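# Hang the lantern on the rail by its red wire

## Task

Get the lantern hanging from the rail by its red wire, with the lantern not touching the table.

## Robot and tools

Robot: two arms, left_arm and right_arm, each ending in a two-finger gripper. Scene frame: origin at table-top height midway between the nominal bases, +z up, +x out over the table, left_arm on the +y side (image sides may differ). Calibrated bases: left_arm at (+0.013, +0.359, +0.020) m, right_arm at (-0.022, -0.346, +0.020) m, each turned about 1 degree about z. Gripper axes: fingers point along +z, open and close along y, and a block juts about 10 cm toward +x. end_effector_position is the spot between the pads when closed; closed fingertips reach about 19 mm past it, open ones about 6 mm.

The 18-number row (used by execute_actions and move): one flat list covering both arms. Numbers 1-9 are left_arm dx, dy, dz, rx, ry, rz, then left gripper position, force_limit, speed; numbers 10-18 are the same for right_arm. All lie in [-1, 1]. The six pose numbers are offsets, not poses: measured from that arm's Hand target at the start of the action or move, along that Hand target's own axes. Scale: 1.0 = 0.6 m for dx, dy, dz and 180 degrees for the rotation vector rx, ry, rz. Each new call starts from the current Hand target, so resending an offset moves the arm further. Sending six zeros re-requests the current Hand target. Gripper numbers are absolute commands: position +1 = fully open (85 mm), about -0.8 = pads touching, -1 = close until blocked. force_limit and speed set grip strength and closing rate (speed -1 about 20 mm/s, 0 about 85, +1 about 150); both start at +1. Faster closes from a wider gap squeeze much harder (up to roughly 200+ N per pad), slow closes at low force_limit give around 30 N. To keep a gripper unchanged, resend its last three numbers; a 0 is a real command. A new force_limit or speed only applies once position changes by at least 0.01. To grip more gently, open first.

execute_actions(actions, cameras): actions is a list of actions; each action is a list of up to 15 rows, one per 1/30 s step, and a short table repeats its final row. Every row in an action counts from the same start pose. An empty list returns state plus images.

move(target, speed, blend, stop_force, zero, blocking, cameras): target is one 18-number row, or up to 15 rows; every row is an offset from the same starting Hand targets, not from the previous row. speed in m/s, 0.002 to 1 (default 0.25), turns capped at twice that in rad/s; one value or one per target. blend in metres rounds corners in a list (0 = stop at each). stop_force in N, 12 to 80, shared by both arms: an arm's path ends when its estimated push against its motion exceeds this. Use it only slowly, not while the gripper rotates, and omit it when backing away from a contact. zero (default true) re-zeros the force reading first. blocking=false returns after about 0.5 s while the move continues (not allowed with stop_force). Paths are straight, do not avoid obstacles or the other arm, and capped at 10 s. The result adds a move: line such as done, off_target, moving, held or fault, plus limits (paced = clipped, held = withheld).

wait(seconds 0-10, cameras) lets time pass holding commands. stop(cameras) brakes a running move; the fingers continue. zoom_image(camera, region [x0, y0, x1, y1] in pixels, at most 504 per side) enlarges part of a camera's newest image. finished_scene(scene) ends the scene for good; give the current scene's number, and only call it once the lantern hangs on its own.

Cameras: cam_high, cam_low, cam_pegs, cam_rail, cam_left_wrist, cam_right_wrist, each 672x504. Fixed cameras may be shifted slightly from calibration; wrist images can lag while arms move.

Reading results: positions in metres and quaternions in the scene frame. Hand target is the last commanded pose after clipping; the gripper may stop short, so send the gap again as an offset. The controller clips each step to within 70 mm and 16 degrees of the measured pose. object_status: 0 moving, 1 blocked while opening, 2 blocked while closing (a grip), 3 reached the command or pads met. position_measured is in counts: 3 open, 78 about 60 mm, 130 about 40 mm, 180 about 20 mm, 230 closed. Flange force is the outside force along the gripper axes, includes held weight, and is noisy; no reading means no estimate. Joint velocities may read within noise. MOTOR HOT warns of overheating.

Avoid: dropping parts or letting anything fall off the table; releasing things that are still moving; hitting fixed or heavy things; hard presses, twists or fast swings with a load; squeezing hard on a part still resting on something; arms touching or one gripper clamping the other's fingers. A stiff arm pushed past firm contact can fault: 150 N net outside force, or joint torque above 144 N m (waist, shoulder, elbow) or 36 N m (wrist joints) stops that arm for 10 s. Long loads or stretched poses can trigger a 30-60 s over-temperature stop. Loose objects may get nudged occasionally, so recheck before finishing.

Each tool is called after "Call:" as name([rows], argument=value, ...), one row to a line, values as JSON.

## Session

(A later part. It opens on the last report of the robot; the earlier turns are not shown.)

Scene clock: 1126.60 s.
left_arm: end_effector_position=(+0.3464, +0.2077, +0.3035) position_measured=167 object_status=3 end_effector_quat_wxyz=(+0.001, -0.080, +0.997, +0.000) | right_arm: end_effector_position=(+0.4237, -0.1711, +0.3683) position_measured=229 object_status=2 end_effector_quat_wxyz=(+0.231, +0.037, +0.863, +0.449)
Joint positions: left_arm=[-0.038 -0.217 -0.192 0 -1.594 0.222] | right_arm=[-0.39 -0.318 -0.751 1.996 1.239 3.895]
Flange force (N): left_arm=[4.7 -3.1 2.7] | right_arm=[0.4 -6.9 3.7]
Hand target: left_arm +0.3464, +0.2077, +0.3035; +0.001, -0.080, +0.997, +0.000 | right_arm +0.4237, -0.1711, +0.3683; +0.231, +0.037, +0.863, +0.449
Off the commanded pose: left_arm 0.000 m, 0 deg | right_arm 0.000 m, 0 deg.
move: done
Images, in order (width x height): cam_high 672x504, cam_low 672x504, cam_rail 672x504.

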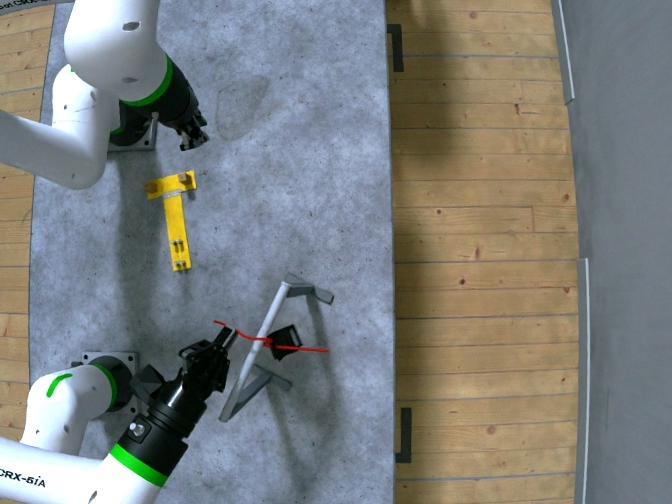

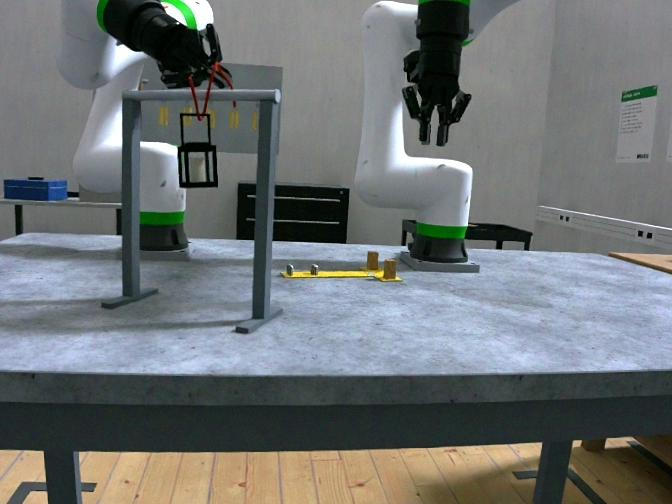

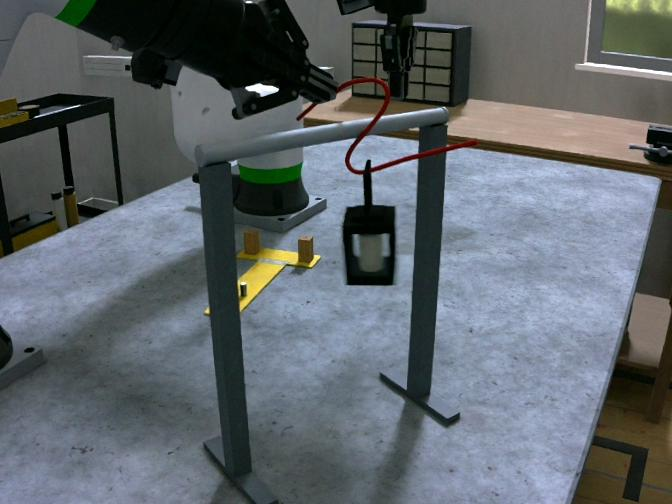

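Call:
move(target=[0,0,0,0,0,0,-0.3,0,-1,0.0122,-0.0264,0.0164,0,0,0,-1,1,0], speed=0.015, cameras=["cam_high","cam_low","cam_rail"])

Call:
zoom_image(camera="cam_rail", region=[250, 20, 500, 245])

Call:
zoom_image(camera="cam_low", region=[90, 0, 310, 160])

Scene clock: 1133.57 s.
left_arm: end_effector_position=(+0.3464, +0.2077, +0.3035) position_measured=167 object_status=3 end_effector_quat_wxyz=(+0.001, -0.080, +0.997, +0.000) | right_arm: end_effector_position=(+0.4236, -0.1709, +0.3486) position_measured=229 object_status=2 end_effector_quat_wxyz=(+0.229, +0.040, +0.864, +0.447)
Joint positions: left_arm=[-0.038 -0.217 -0.192 0 -1.594 0.222] | right_arm=[-0.381 -0.309 -0.787 1.983 1.211 3.93]
Flange force (N): left_arm=[4.8 -3.0 2.7] | right_arm=[3.5 -4.4 3.7]
Hand target: left_arm +0.3464, +0.2077, +0.3035; +0.001, -0.080, +0.997, +0.000 | right_arm +0.4237, -0.1711, +0.3483; +0.231, +0.037, +0.863, +0.449
Off the commanded pose: left_arm 0.000 m, 0 deg | right_arm 0.000 m, 0 deg.
joint sent to its limit (right arm) — joint 6 (wrist roll), upper limit. The joint targets still meet the commanded pose.
move: done
Images, in order (width x height): cam_high 672x504, cam_low 672x504, cam_rail 672x504.

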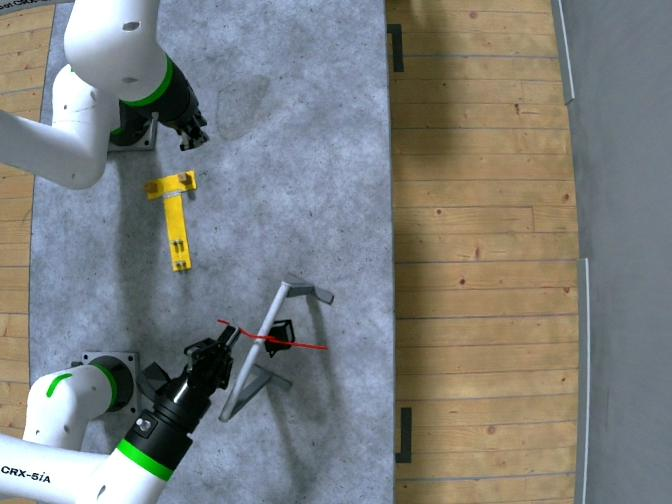

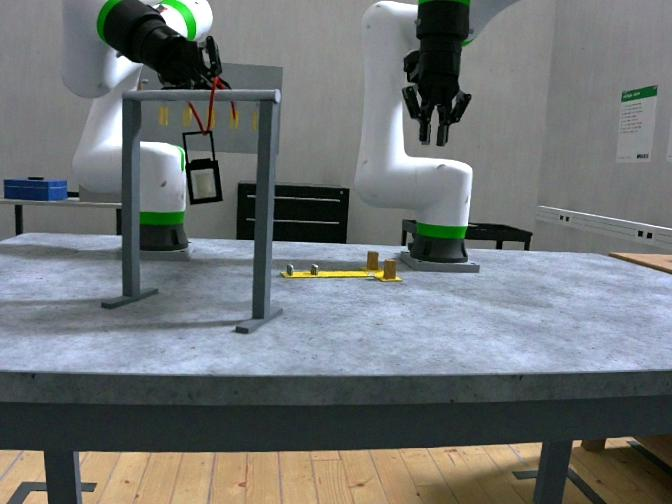

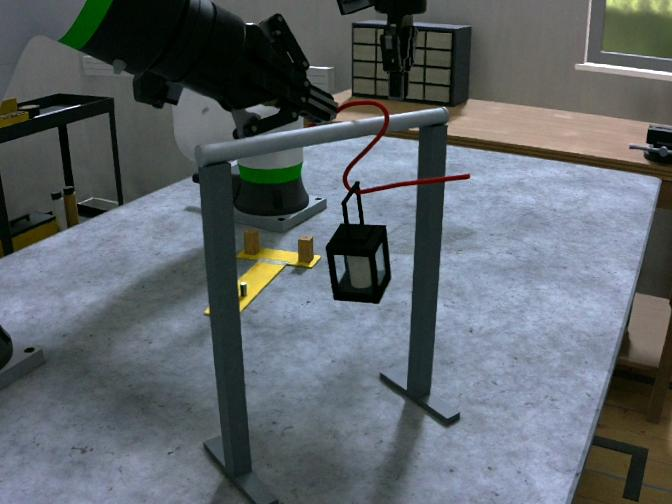

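Scaled by 2.016 from the camera's 672x504 image, which has a finer 960x720 frame.

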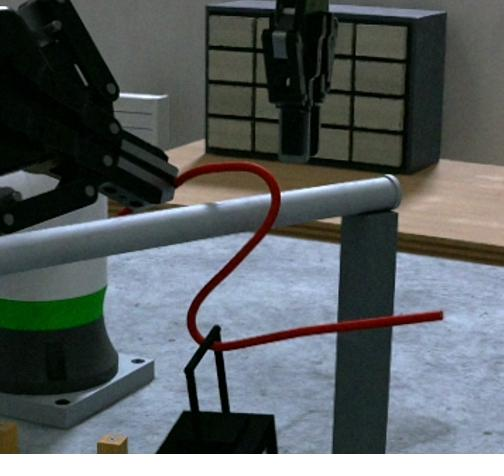

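Scaled by 2.291 from the camera's 672x504 image, which has a finer 960x720 frame.

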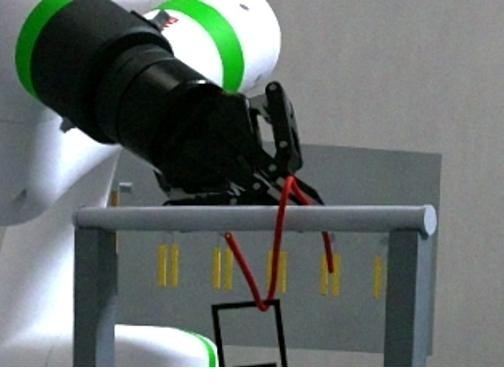

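Call:
move(target=[0,0,0,0,0,0,-0.3,0,-1,0.011,-0.0238,0.0148,0,0,0.025,-1,1,0], speed=0.015, cameras=["cam_high","cam_low","cam_rail"])

Call:
zoom_image(camera="cam_rail", region=[250, 20, 500, 245])

Call:
zoom_image(camera="cam_low", region=[90, 0, 310, 160])

Call:
zoom_image(camera="cam_high", region=[180, 270, 380, 440])

Scene clock: 1140.67 s.
left_arm: end_effector_position=(+0.3464, +0.2077, +0.3035) position_measured=167 object_status=3 end_effector_quat_wxyz=(+0.001, -0.080, +0.997, +0.000) | right_arm: end_effector_position=(+0.4237, -0.1711, +0.3302) position_measured=229 object_status=2 end_effector_quat_wxyz=(+0.213, +0.071, +0.860, +0.457)
Joint positions: left_arm=[-0.038 -0.217 -0.192 0 -1.594 0.222] | right_arm=[-0.375 -0.295 -0.826 1.957 1.188 3.906]
Flange force (N): left_arm=[4.2 -3.3 2.3] | right_arm=[-2.8 5.3 -1.5]
Hand target: left_arm +0.3464, +0.2077, +0.3035; +0.001, -0.080, +0.997, +0.000 | right_arm +0.4237, -0.1711, +0.3302; +0.213, +0.071, +0.860, +0.457
Off the commanded pose: left_arm 0.000 m, 0 deg | right_arm 0.000 m, 0 deg.
move: done
Images, in order (width x height): cam_high 672x504, cam_low 672x504, cam_rail 672x504.

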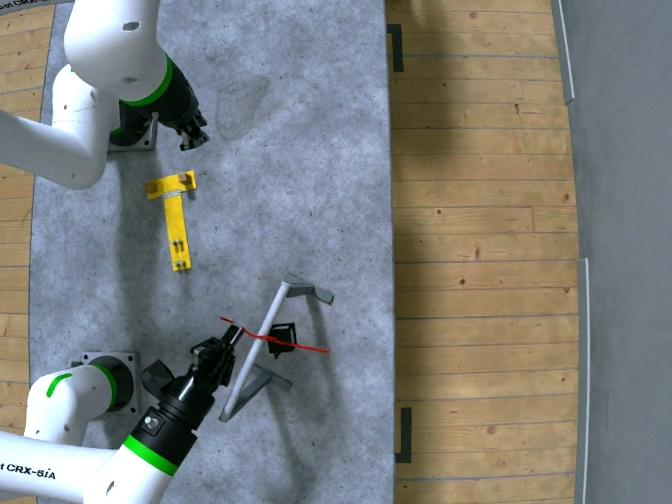

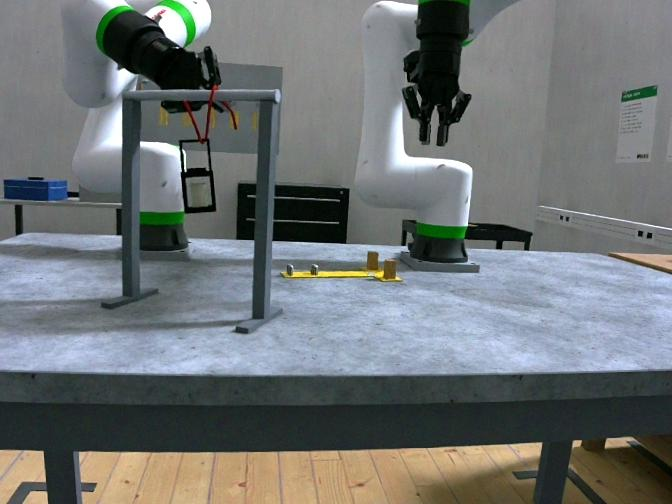

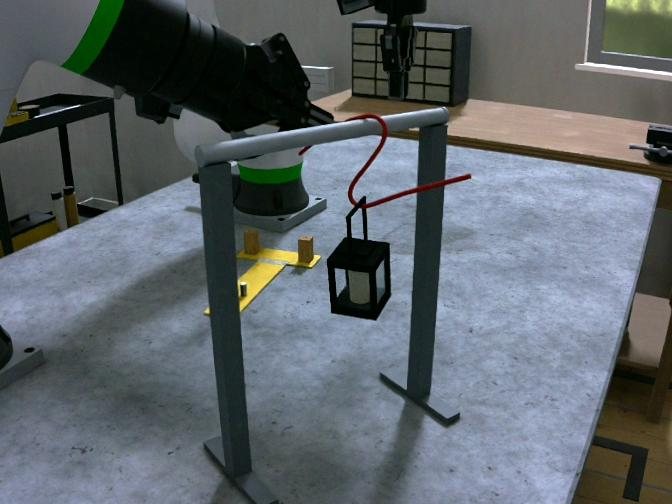

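Scaled by 2.016 from the camera's 672x504 image, which has a finer 960x720 frame.

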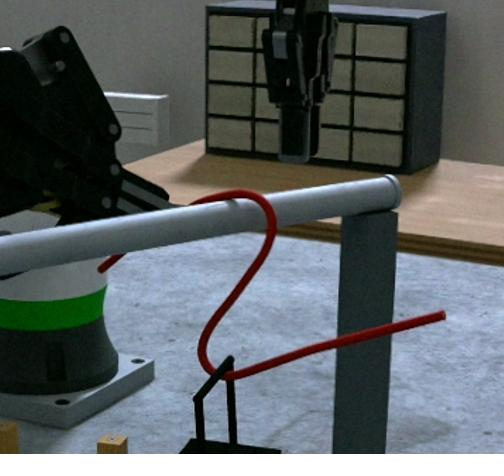

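Scaled by 2.291 from the camera's 672x504 image, which has a finer 960x720 frame.

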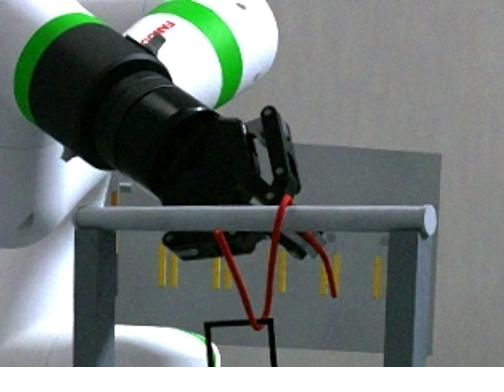

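Scaled by 2.520 from the camera's 672x504 image, which has a finer 960x720 frame.

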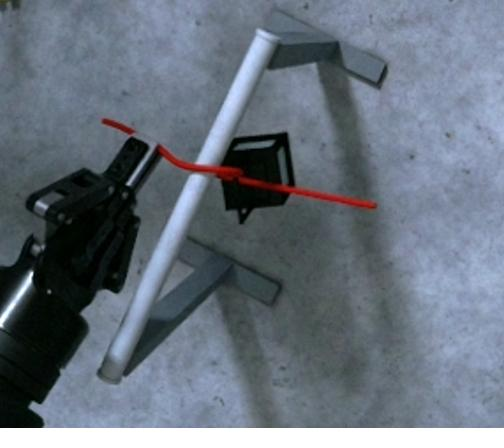

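Call:
move(target=[0,0,0,0,0,0,-0.3,0,-1,0.014,-0.008,0.006,0,0,0,-1,1,0], speed=0.012, cameras=["cam_high","cam_low","cam_rail"])

Call:
zoom_image(camera="cam_rail", region=[250, 20, 500, 245])

Call:
zoom_image(camera="cam_low", region=[90, 0, 310, 160])

Scene clock: 1147.93 s.
left_arm: end_effector_position=(+0.3464, +0.2077, +0.3035) position_measured=167 object_status=3 end_effector_quat_wxyz=(+0.001, -0.080, +0.997, +0.000) | right_arm: end_effector_position=(+0.4181, -0.1684, +0.3220) position_measured=229 object_status=2 end_effector_quat_wxyz=(+0.213, +0.071, +0.860, +0.457)
Joint positions: left_arm=[-0.038 -0.217 -0.192 0 -1.594 0.222] | right_arm=[-0.37 -0.306 -0.853 1.949 1.178 3.922]
Flange force (N): left_arm=[4.6 -3.2 2.5] | right_arm=[-4.6 4.6 -1.9]
Hand target: left_arm +0.3464, +0.2077, +0.3035; +0.001, -0.080, +0.997, +0.000 | right_arm +0.4180, -0.1684, +0.3220; +0.213, +0.071, +0.860, +0.457
Off the commanded pose: left_arm 0.000 m, 0 deg | right_arm 0.000 m, 0 deg.
move: done
Images, in order (width x height): cam_high 672x504, cam_low 672x504, cam_rail 672x504.

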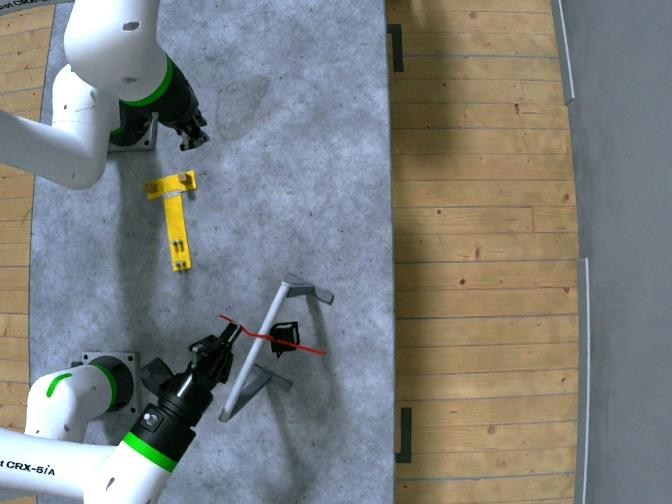

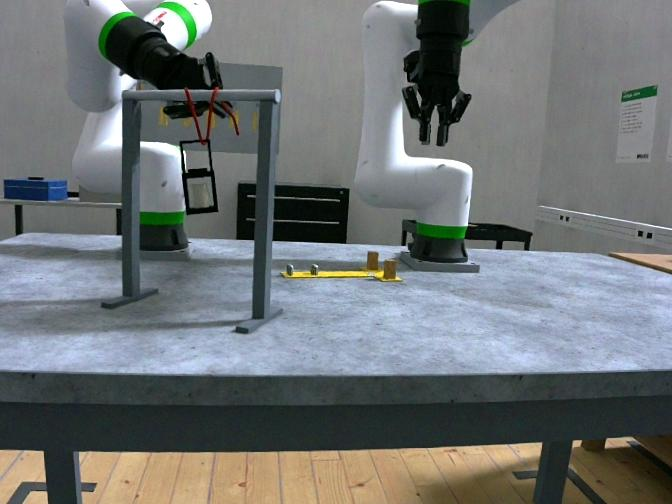

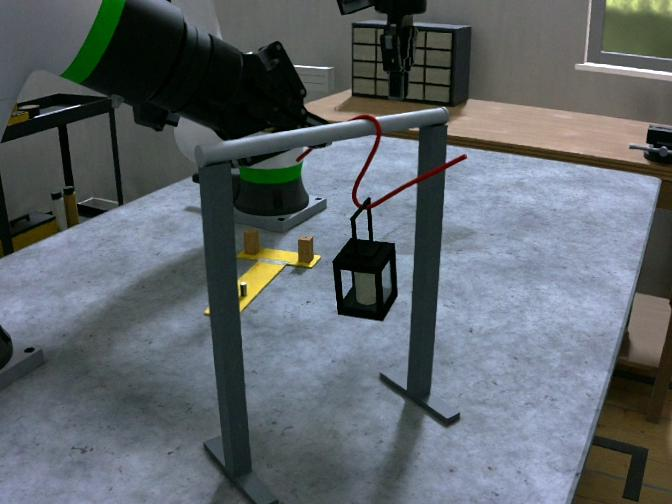

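Scaled by 2.016 from the camera's 672x504 image, which has a finer 960x720 frame.

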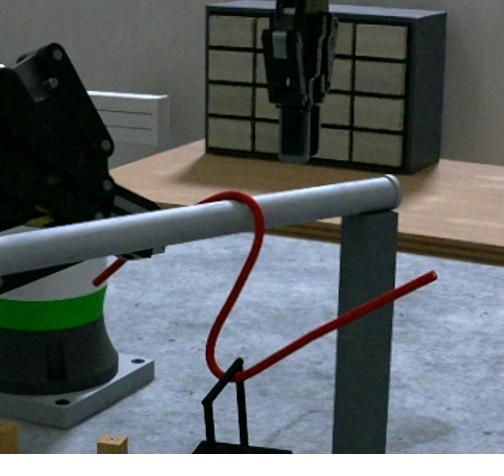

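Scaled by 2.291 from the camera's 672x504 image, which has a finer 960x720 frame.

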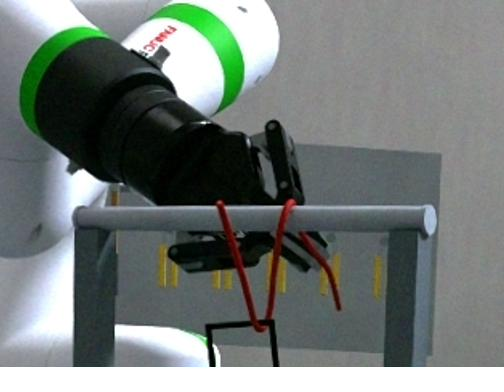

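Call:
move(target=[0,0,0,0,0,0,-0.3,0,-1,0,0,0,0,0,0,-0.5,1,-1], cameras=["cam_high","cam_low","cam_rail"])

Call:
zoom_image(camera="cam_rail", region=[250, 20, 500, 245])

Call:
zoom_image(camera="cam_low", region=[90, 0, 310, 160])

Call:
zoom_image(camera="cam_high", region=[180, 270, 380, 440])

Scene clock: 1154.23 s.
left_arm: end_effector_position=(+0.3464, +0.2077, +0.3035) position_measured=167 object_status=3 end_effector_quat_wxyz=(+0.001, -0.080, +0.997, +0.000) | right_arm: end_effector_position=(+0.4180, -0.1684, +0.3220) position_measured=192 object_status=0 end_effector_quat_wxyz=(+0.213, +0.071, +0.860, +0.457)
Joint positions: left_arm=[-0.038 -0.217 -0.192 0 -1.594 0.222] | right_arm=[-0.37 -0.306 -0.854 1.949 1.178 3.922]
Flange force (N): left_arm=[4.8 -2.8 2.9] | right_arm=[3.1 -2.3 1.7]
Hand target: left_arm +0.3464, +0.2077, +0.3035; +0.001, -0.080, +0.997, +0.000 | right_arm +0.4180, -0.1684, +0.3220; +0.213, +0.071, +0.860, +0.457
Off the commanded pose: left_arm 0.000 m, 0 deg | right_arm 0.000 m, 0 deg.
move: done
Images, in order (width x height): cam_high 672x504, cam_low 672x504, cam_rail 672x504.

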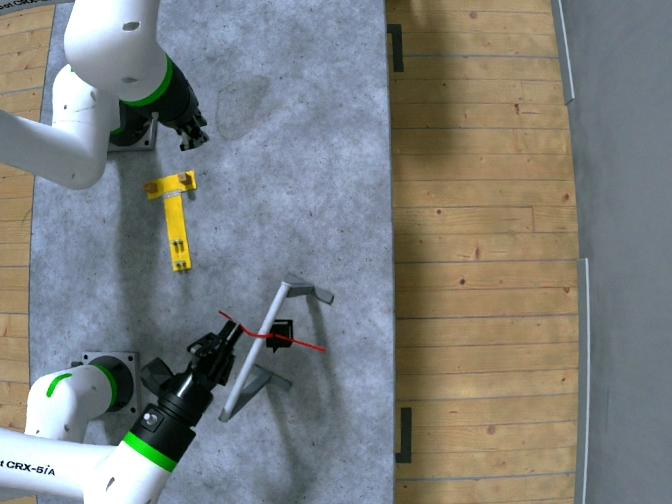

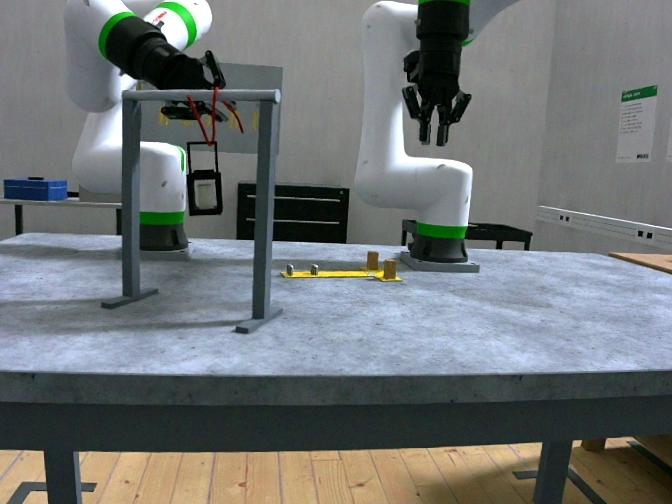

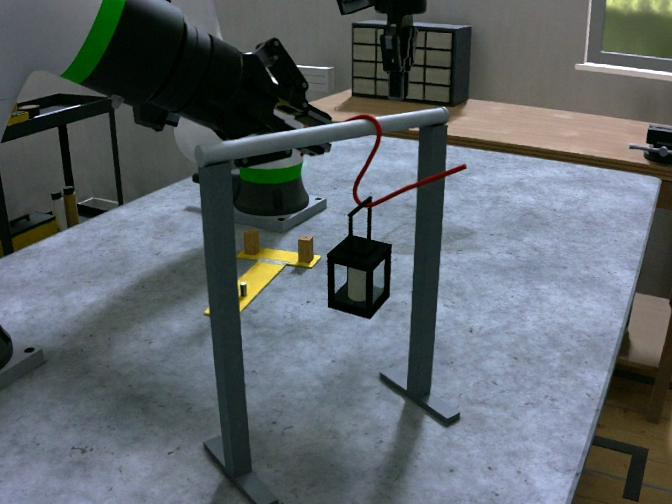

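Scaled by 2.016 from the camera's 672x504 image, which has a finer 960x720 frame.

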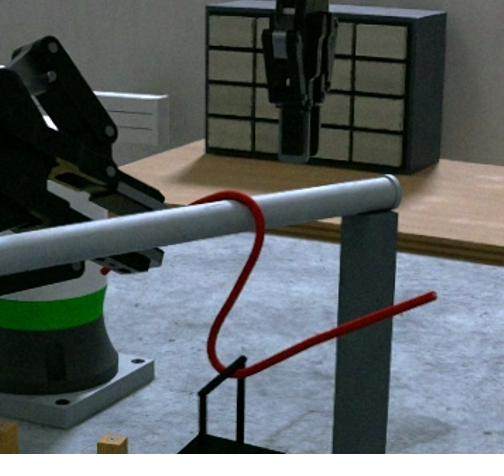

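Scaled by 2.291 from the camera's 672x504 image, which has a finer 960x720 frame.

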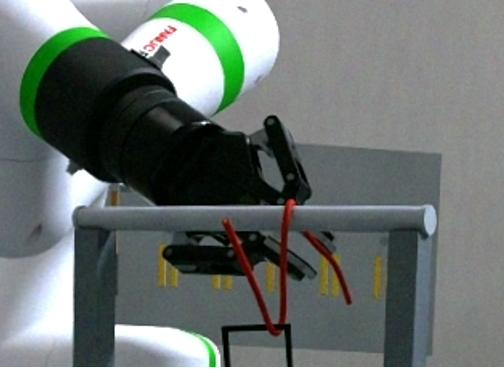

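Scaled by 2.520 from the camera's 672x504 image, which has a finer 960x720 frame.

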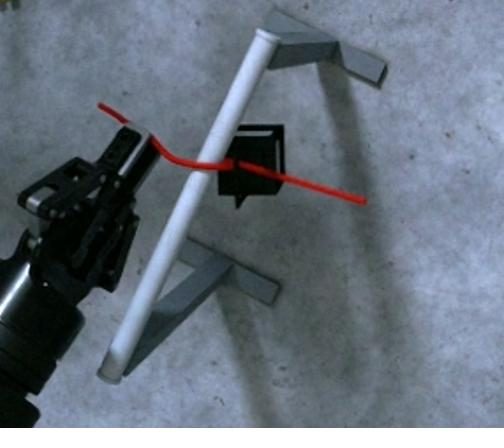

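Stable. Wait a bit, open a little more, retreat along −z.

Call:
wait(seconds=2)

Call:
move(target=[0,0,0,0,0,0,-0.3,0,-1,0,0,-0.22,0,0,0,-0.5,1,-1], speed=0.025, cameras=["cam_high","cam_low","cam_rail"])

Call:
wait(seconds=6, cameras=["cam_high","cam_low","cam_rail"])

Scene clock: 1159.33 s.
left_arm: end_effector_position=(+0.3464, +0.2077, +0.3035) position_measured=167 object_status=3 end_effector_quat_wxyz=(+0.001, -0.080, +0.997, +0.000) | right_arm: end_effector_position=(+0.4180, -0.1684, +0.3220) position_measured=192 object_status=3 end_effector_quat_wxyz=(+0.213, +0.071, +0.860, +0.457)
Joint positions: left_arm=[-0.038 -0.217 -0.192 0 -1.594 0.222] | right_arm=[-0.37 -0.306 -0.853 1.949 1.178 3.922]
Flange force (N): left_arm=[4.7 -3.2 2.7] | right_arm=[2.8 -1.9 1.9]
Hand target: left_arm +0.3464, +0.2077, +0.3035; +0.001, -0.080, +0.997, +0.000 | right_arm +0.4180, -0.1684, +0.3220; +0.213, +0.071, +0.860, +0.457
Tool commands: left_gripper/position=-0.3 left_gripper/force_limit=+0.0 left_gripper/speed=-1.0 right_gripper/position=-0.5 right_gripper/force_limit=+1.0 right_gripper/speed=-1.0
Off the commanded pose: left_arm 0.000 m, 0 deg | right_arm 0.000 m, 0 deg.
wait: 2.00 s; at rest from the start

Scene clock: 1164.87 s.
left_arm: end_effector_position=(+0.3464, +0.2077, +0.3035) position_measured=167 object_status=3 end_effector_quat_wxyz=(+0.001, -0.080, +0.997, +0.000) | right_arm: end_effector_position=(+0.3611, -0.2679, +0.3872) position_measured=192 object_status=3 end_effector_quat_wxyz=(+0.211, +0.075, +0.861, +0.456)
Joint positions: left_arm=[-0.038 -0.217 -0.192 0 -1.594 0.222] | right_arm=[-0.836 -0.392 -0.734 2.156 1.641 3.93]
Flange force (N): left_arm=[4.7 -3.2 2.7] | right_arm=[2.3 -2.2 2.6]
Hand target: left_arm +0.3464, +0.2077, +0.3035; +0.001, -0.080, +0.997, +0.000 | right_arm +0.3610, -0.2683, +0.3867; +0.213, +0.071, +0.860, +0.457
Off the commanded pose: left_arm 0.000 m, 0 deg | right_arm 0.001 m, 1 deg.
joint sent to its limit (right arm) — joint 6 (wrist roll), upper limit. The joint targets still meet the commanded pose.
move: done
Images, in order (width x height): cam_high 672x504, cam_low 672x504, cam_rail 672x504.

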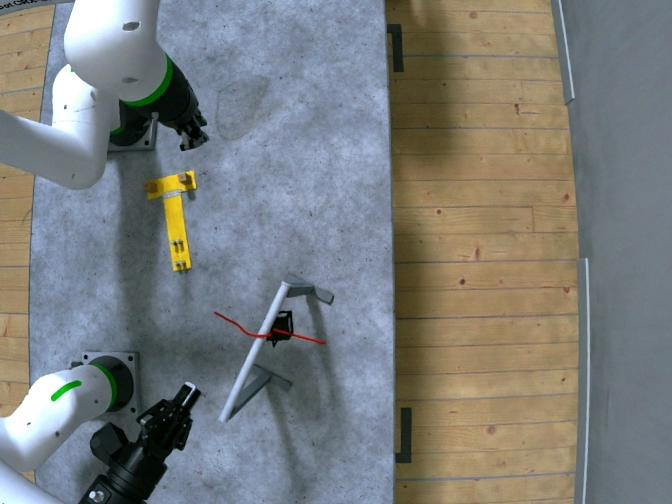

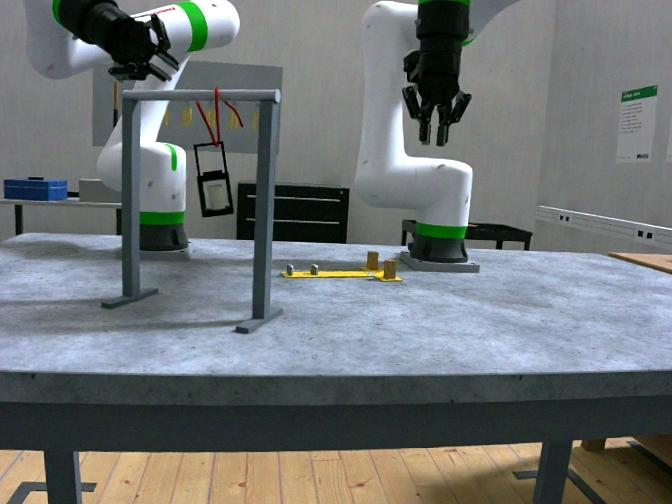

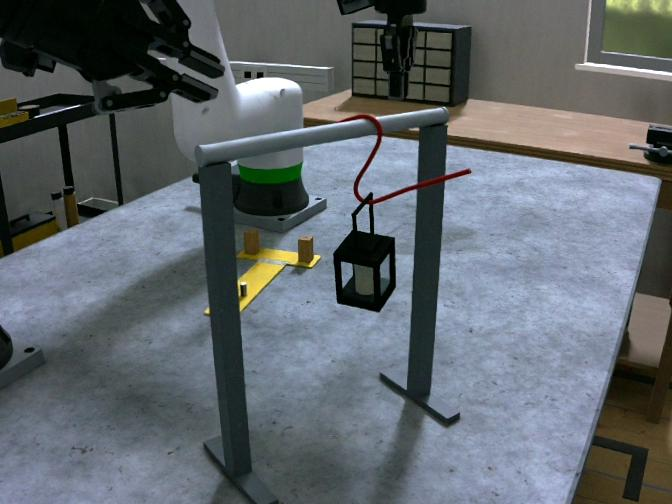

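Scene clock: 1170.87 s.
left_arm: end_effector_position=(+0.3464, +0.2077, +0.3035) position_measured=167 object_status=3 end_effector_quat_wxyz=(+0.001, -0.080, +0.997, +0.000) | right_arm: end_effector_position=(+0.3611, -0.2679, +0.3872) position_measured=192 object_status=3 end_effector_quat_wxyz=(+0.211, +0.075, +0.861, +0.456)
Joint positions: left_arm=[-0.038 -0.217 -0.192 0 -1.594 0.222] | right_arm=[-0.836 -0.392 -0.734 2.156 1.641 3.93]
Flange force (N): left_arm=[4.9 -3.2 2.9] | right_arm=[1.9 -2.2 2.9]
Hand target: left_arm +0.3464, +0.2077, +0.3035; +0.001, -0.080, +0.997, +0.000 | right_arm +0.3610, -0.2683, +0.3867; +0.213, +0.071, +0.860, +0.457
Tool commands: left_gripper/position=-0.3 left_gripper/force_limit=+0.0 left_gripper/speed=-1.0 right_gripper/position=-0.5 right_gripper/force_limit=+1.0 right_gripper/speed=-1.0
Off the commanded pose: left_arm 0.000 m, 0 deg | right_arm 0.001 m, 1 deg.
wait: 6.00 s; at rest by 0.17 s
Images, in order (width x height): cam_high 672x504, cam_low 672x504, cam_rail 672x504.

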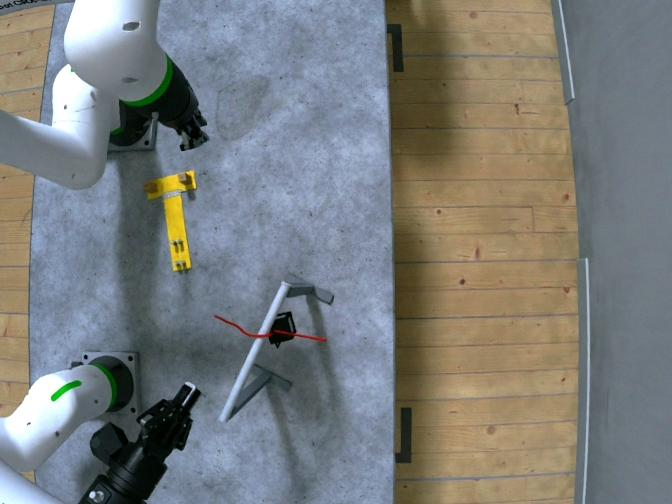

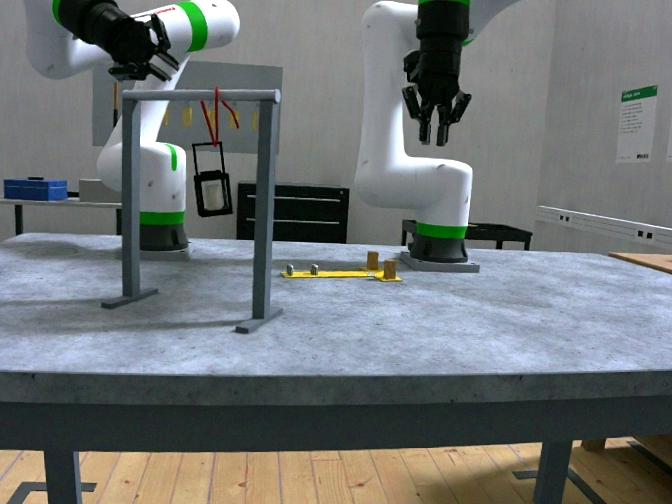

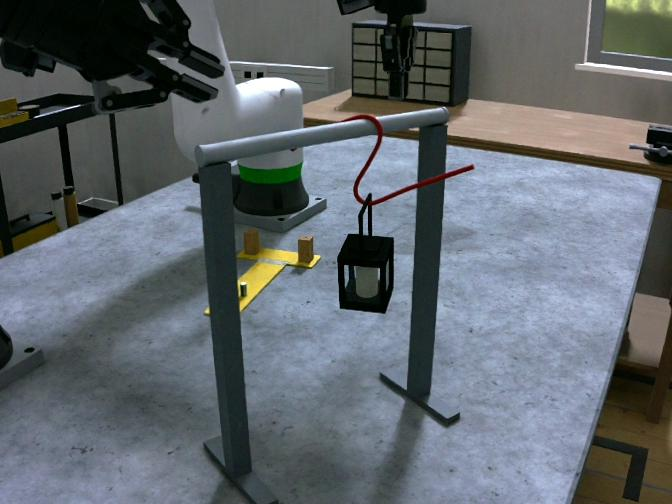

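Hanging; slight swing. Let it settle.

Call:
wait(seconds=8)

Call:
finished_scene(scene=2)

Scene clock: 1180.53 s.
left_arm: end_effector_position=(+0.3464, +0.2077, +0.3035) position_measured=167 object_status=3 end_effector_quat_wxyz=(+0.001, -0.080, +0.997, +0.000) | right_arm: end_effector_position=(+0.3611, -0.2679, +0.3872) position_measured=192 object_status=3 end_effector_quat_wxyz=(+0.211, +0.075, +0.861, +0.456)
Joint positions: left_arm=[-0.038 -0.217 -0.192 0 -1.594 0.222] | right_arm=[-0.836 -0.392 -0.734 2.156 1.641 3.93]
Flange force (N): left_arm=[4.9 -2.9 2.5] | right_arm=[2.1 -2.3 3.3]
Hand target: left_arm +0.3464, +0.2077, +0.3035; +0.001, -0.080, +0.997, +0.000 | right_arm +0.3610, -0.2683, +0.3867; +0.213, +0.071, +0.860, +0.457
Tool commands: left_gripper/position=-0.3 left_gripper/force_limit=+0.0 left_gripper/speed=-1.0 right_gripper/position=-0.5 right_gripper/force_limit=+1.0 right_gripper/speed=-1.0
Off the commanded pose: left_arm 0.000 m, 0 deg | right_arm 0.001 m, 1 deg.
wait: 8.00 s; at rest from the start

The scene is finished: the task was done.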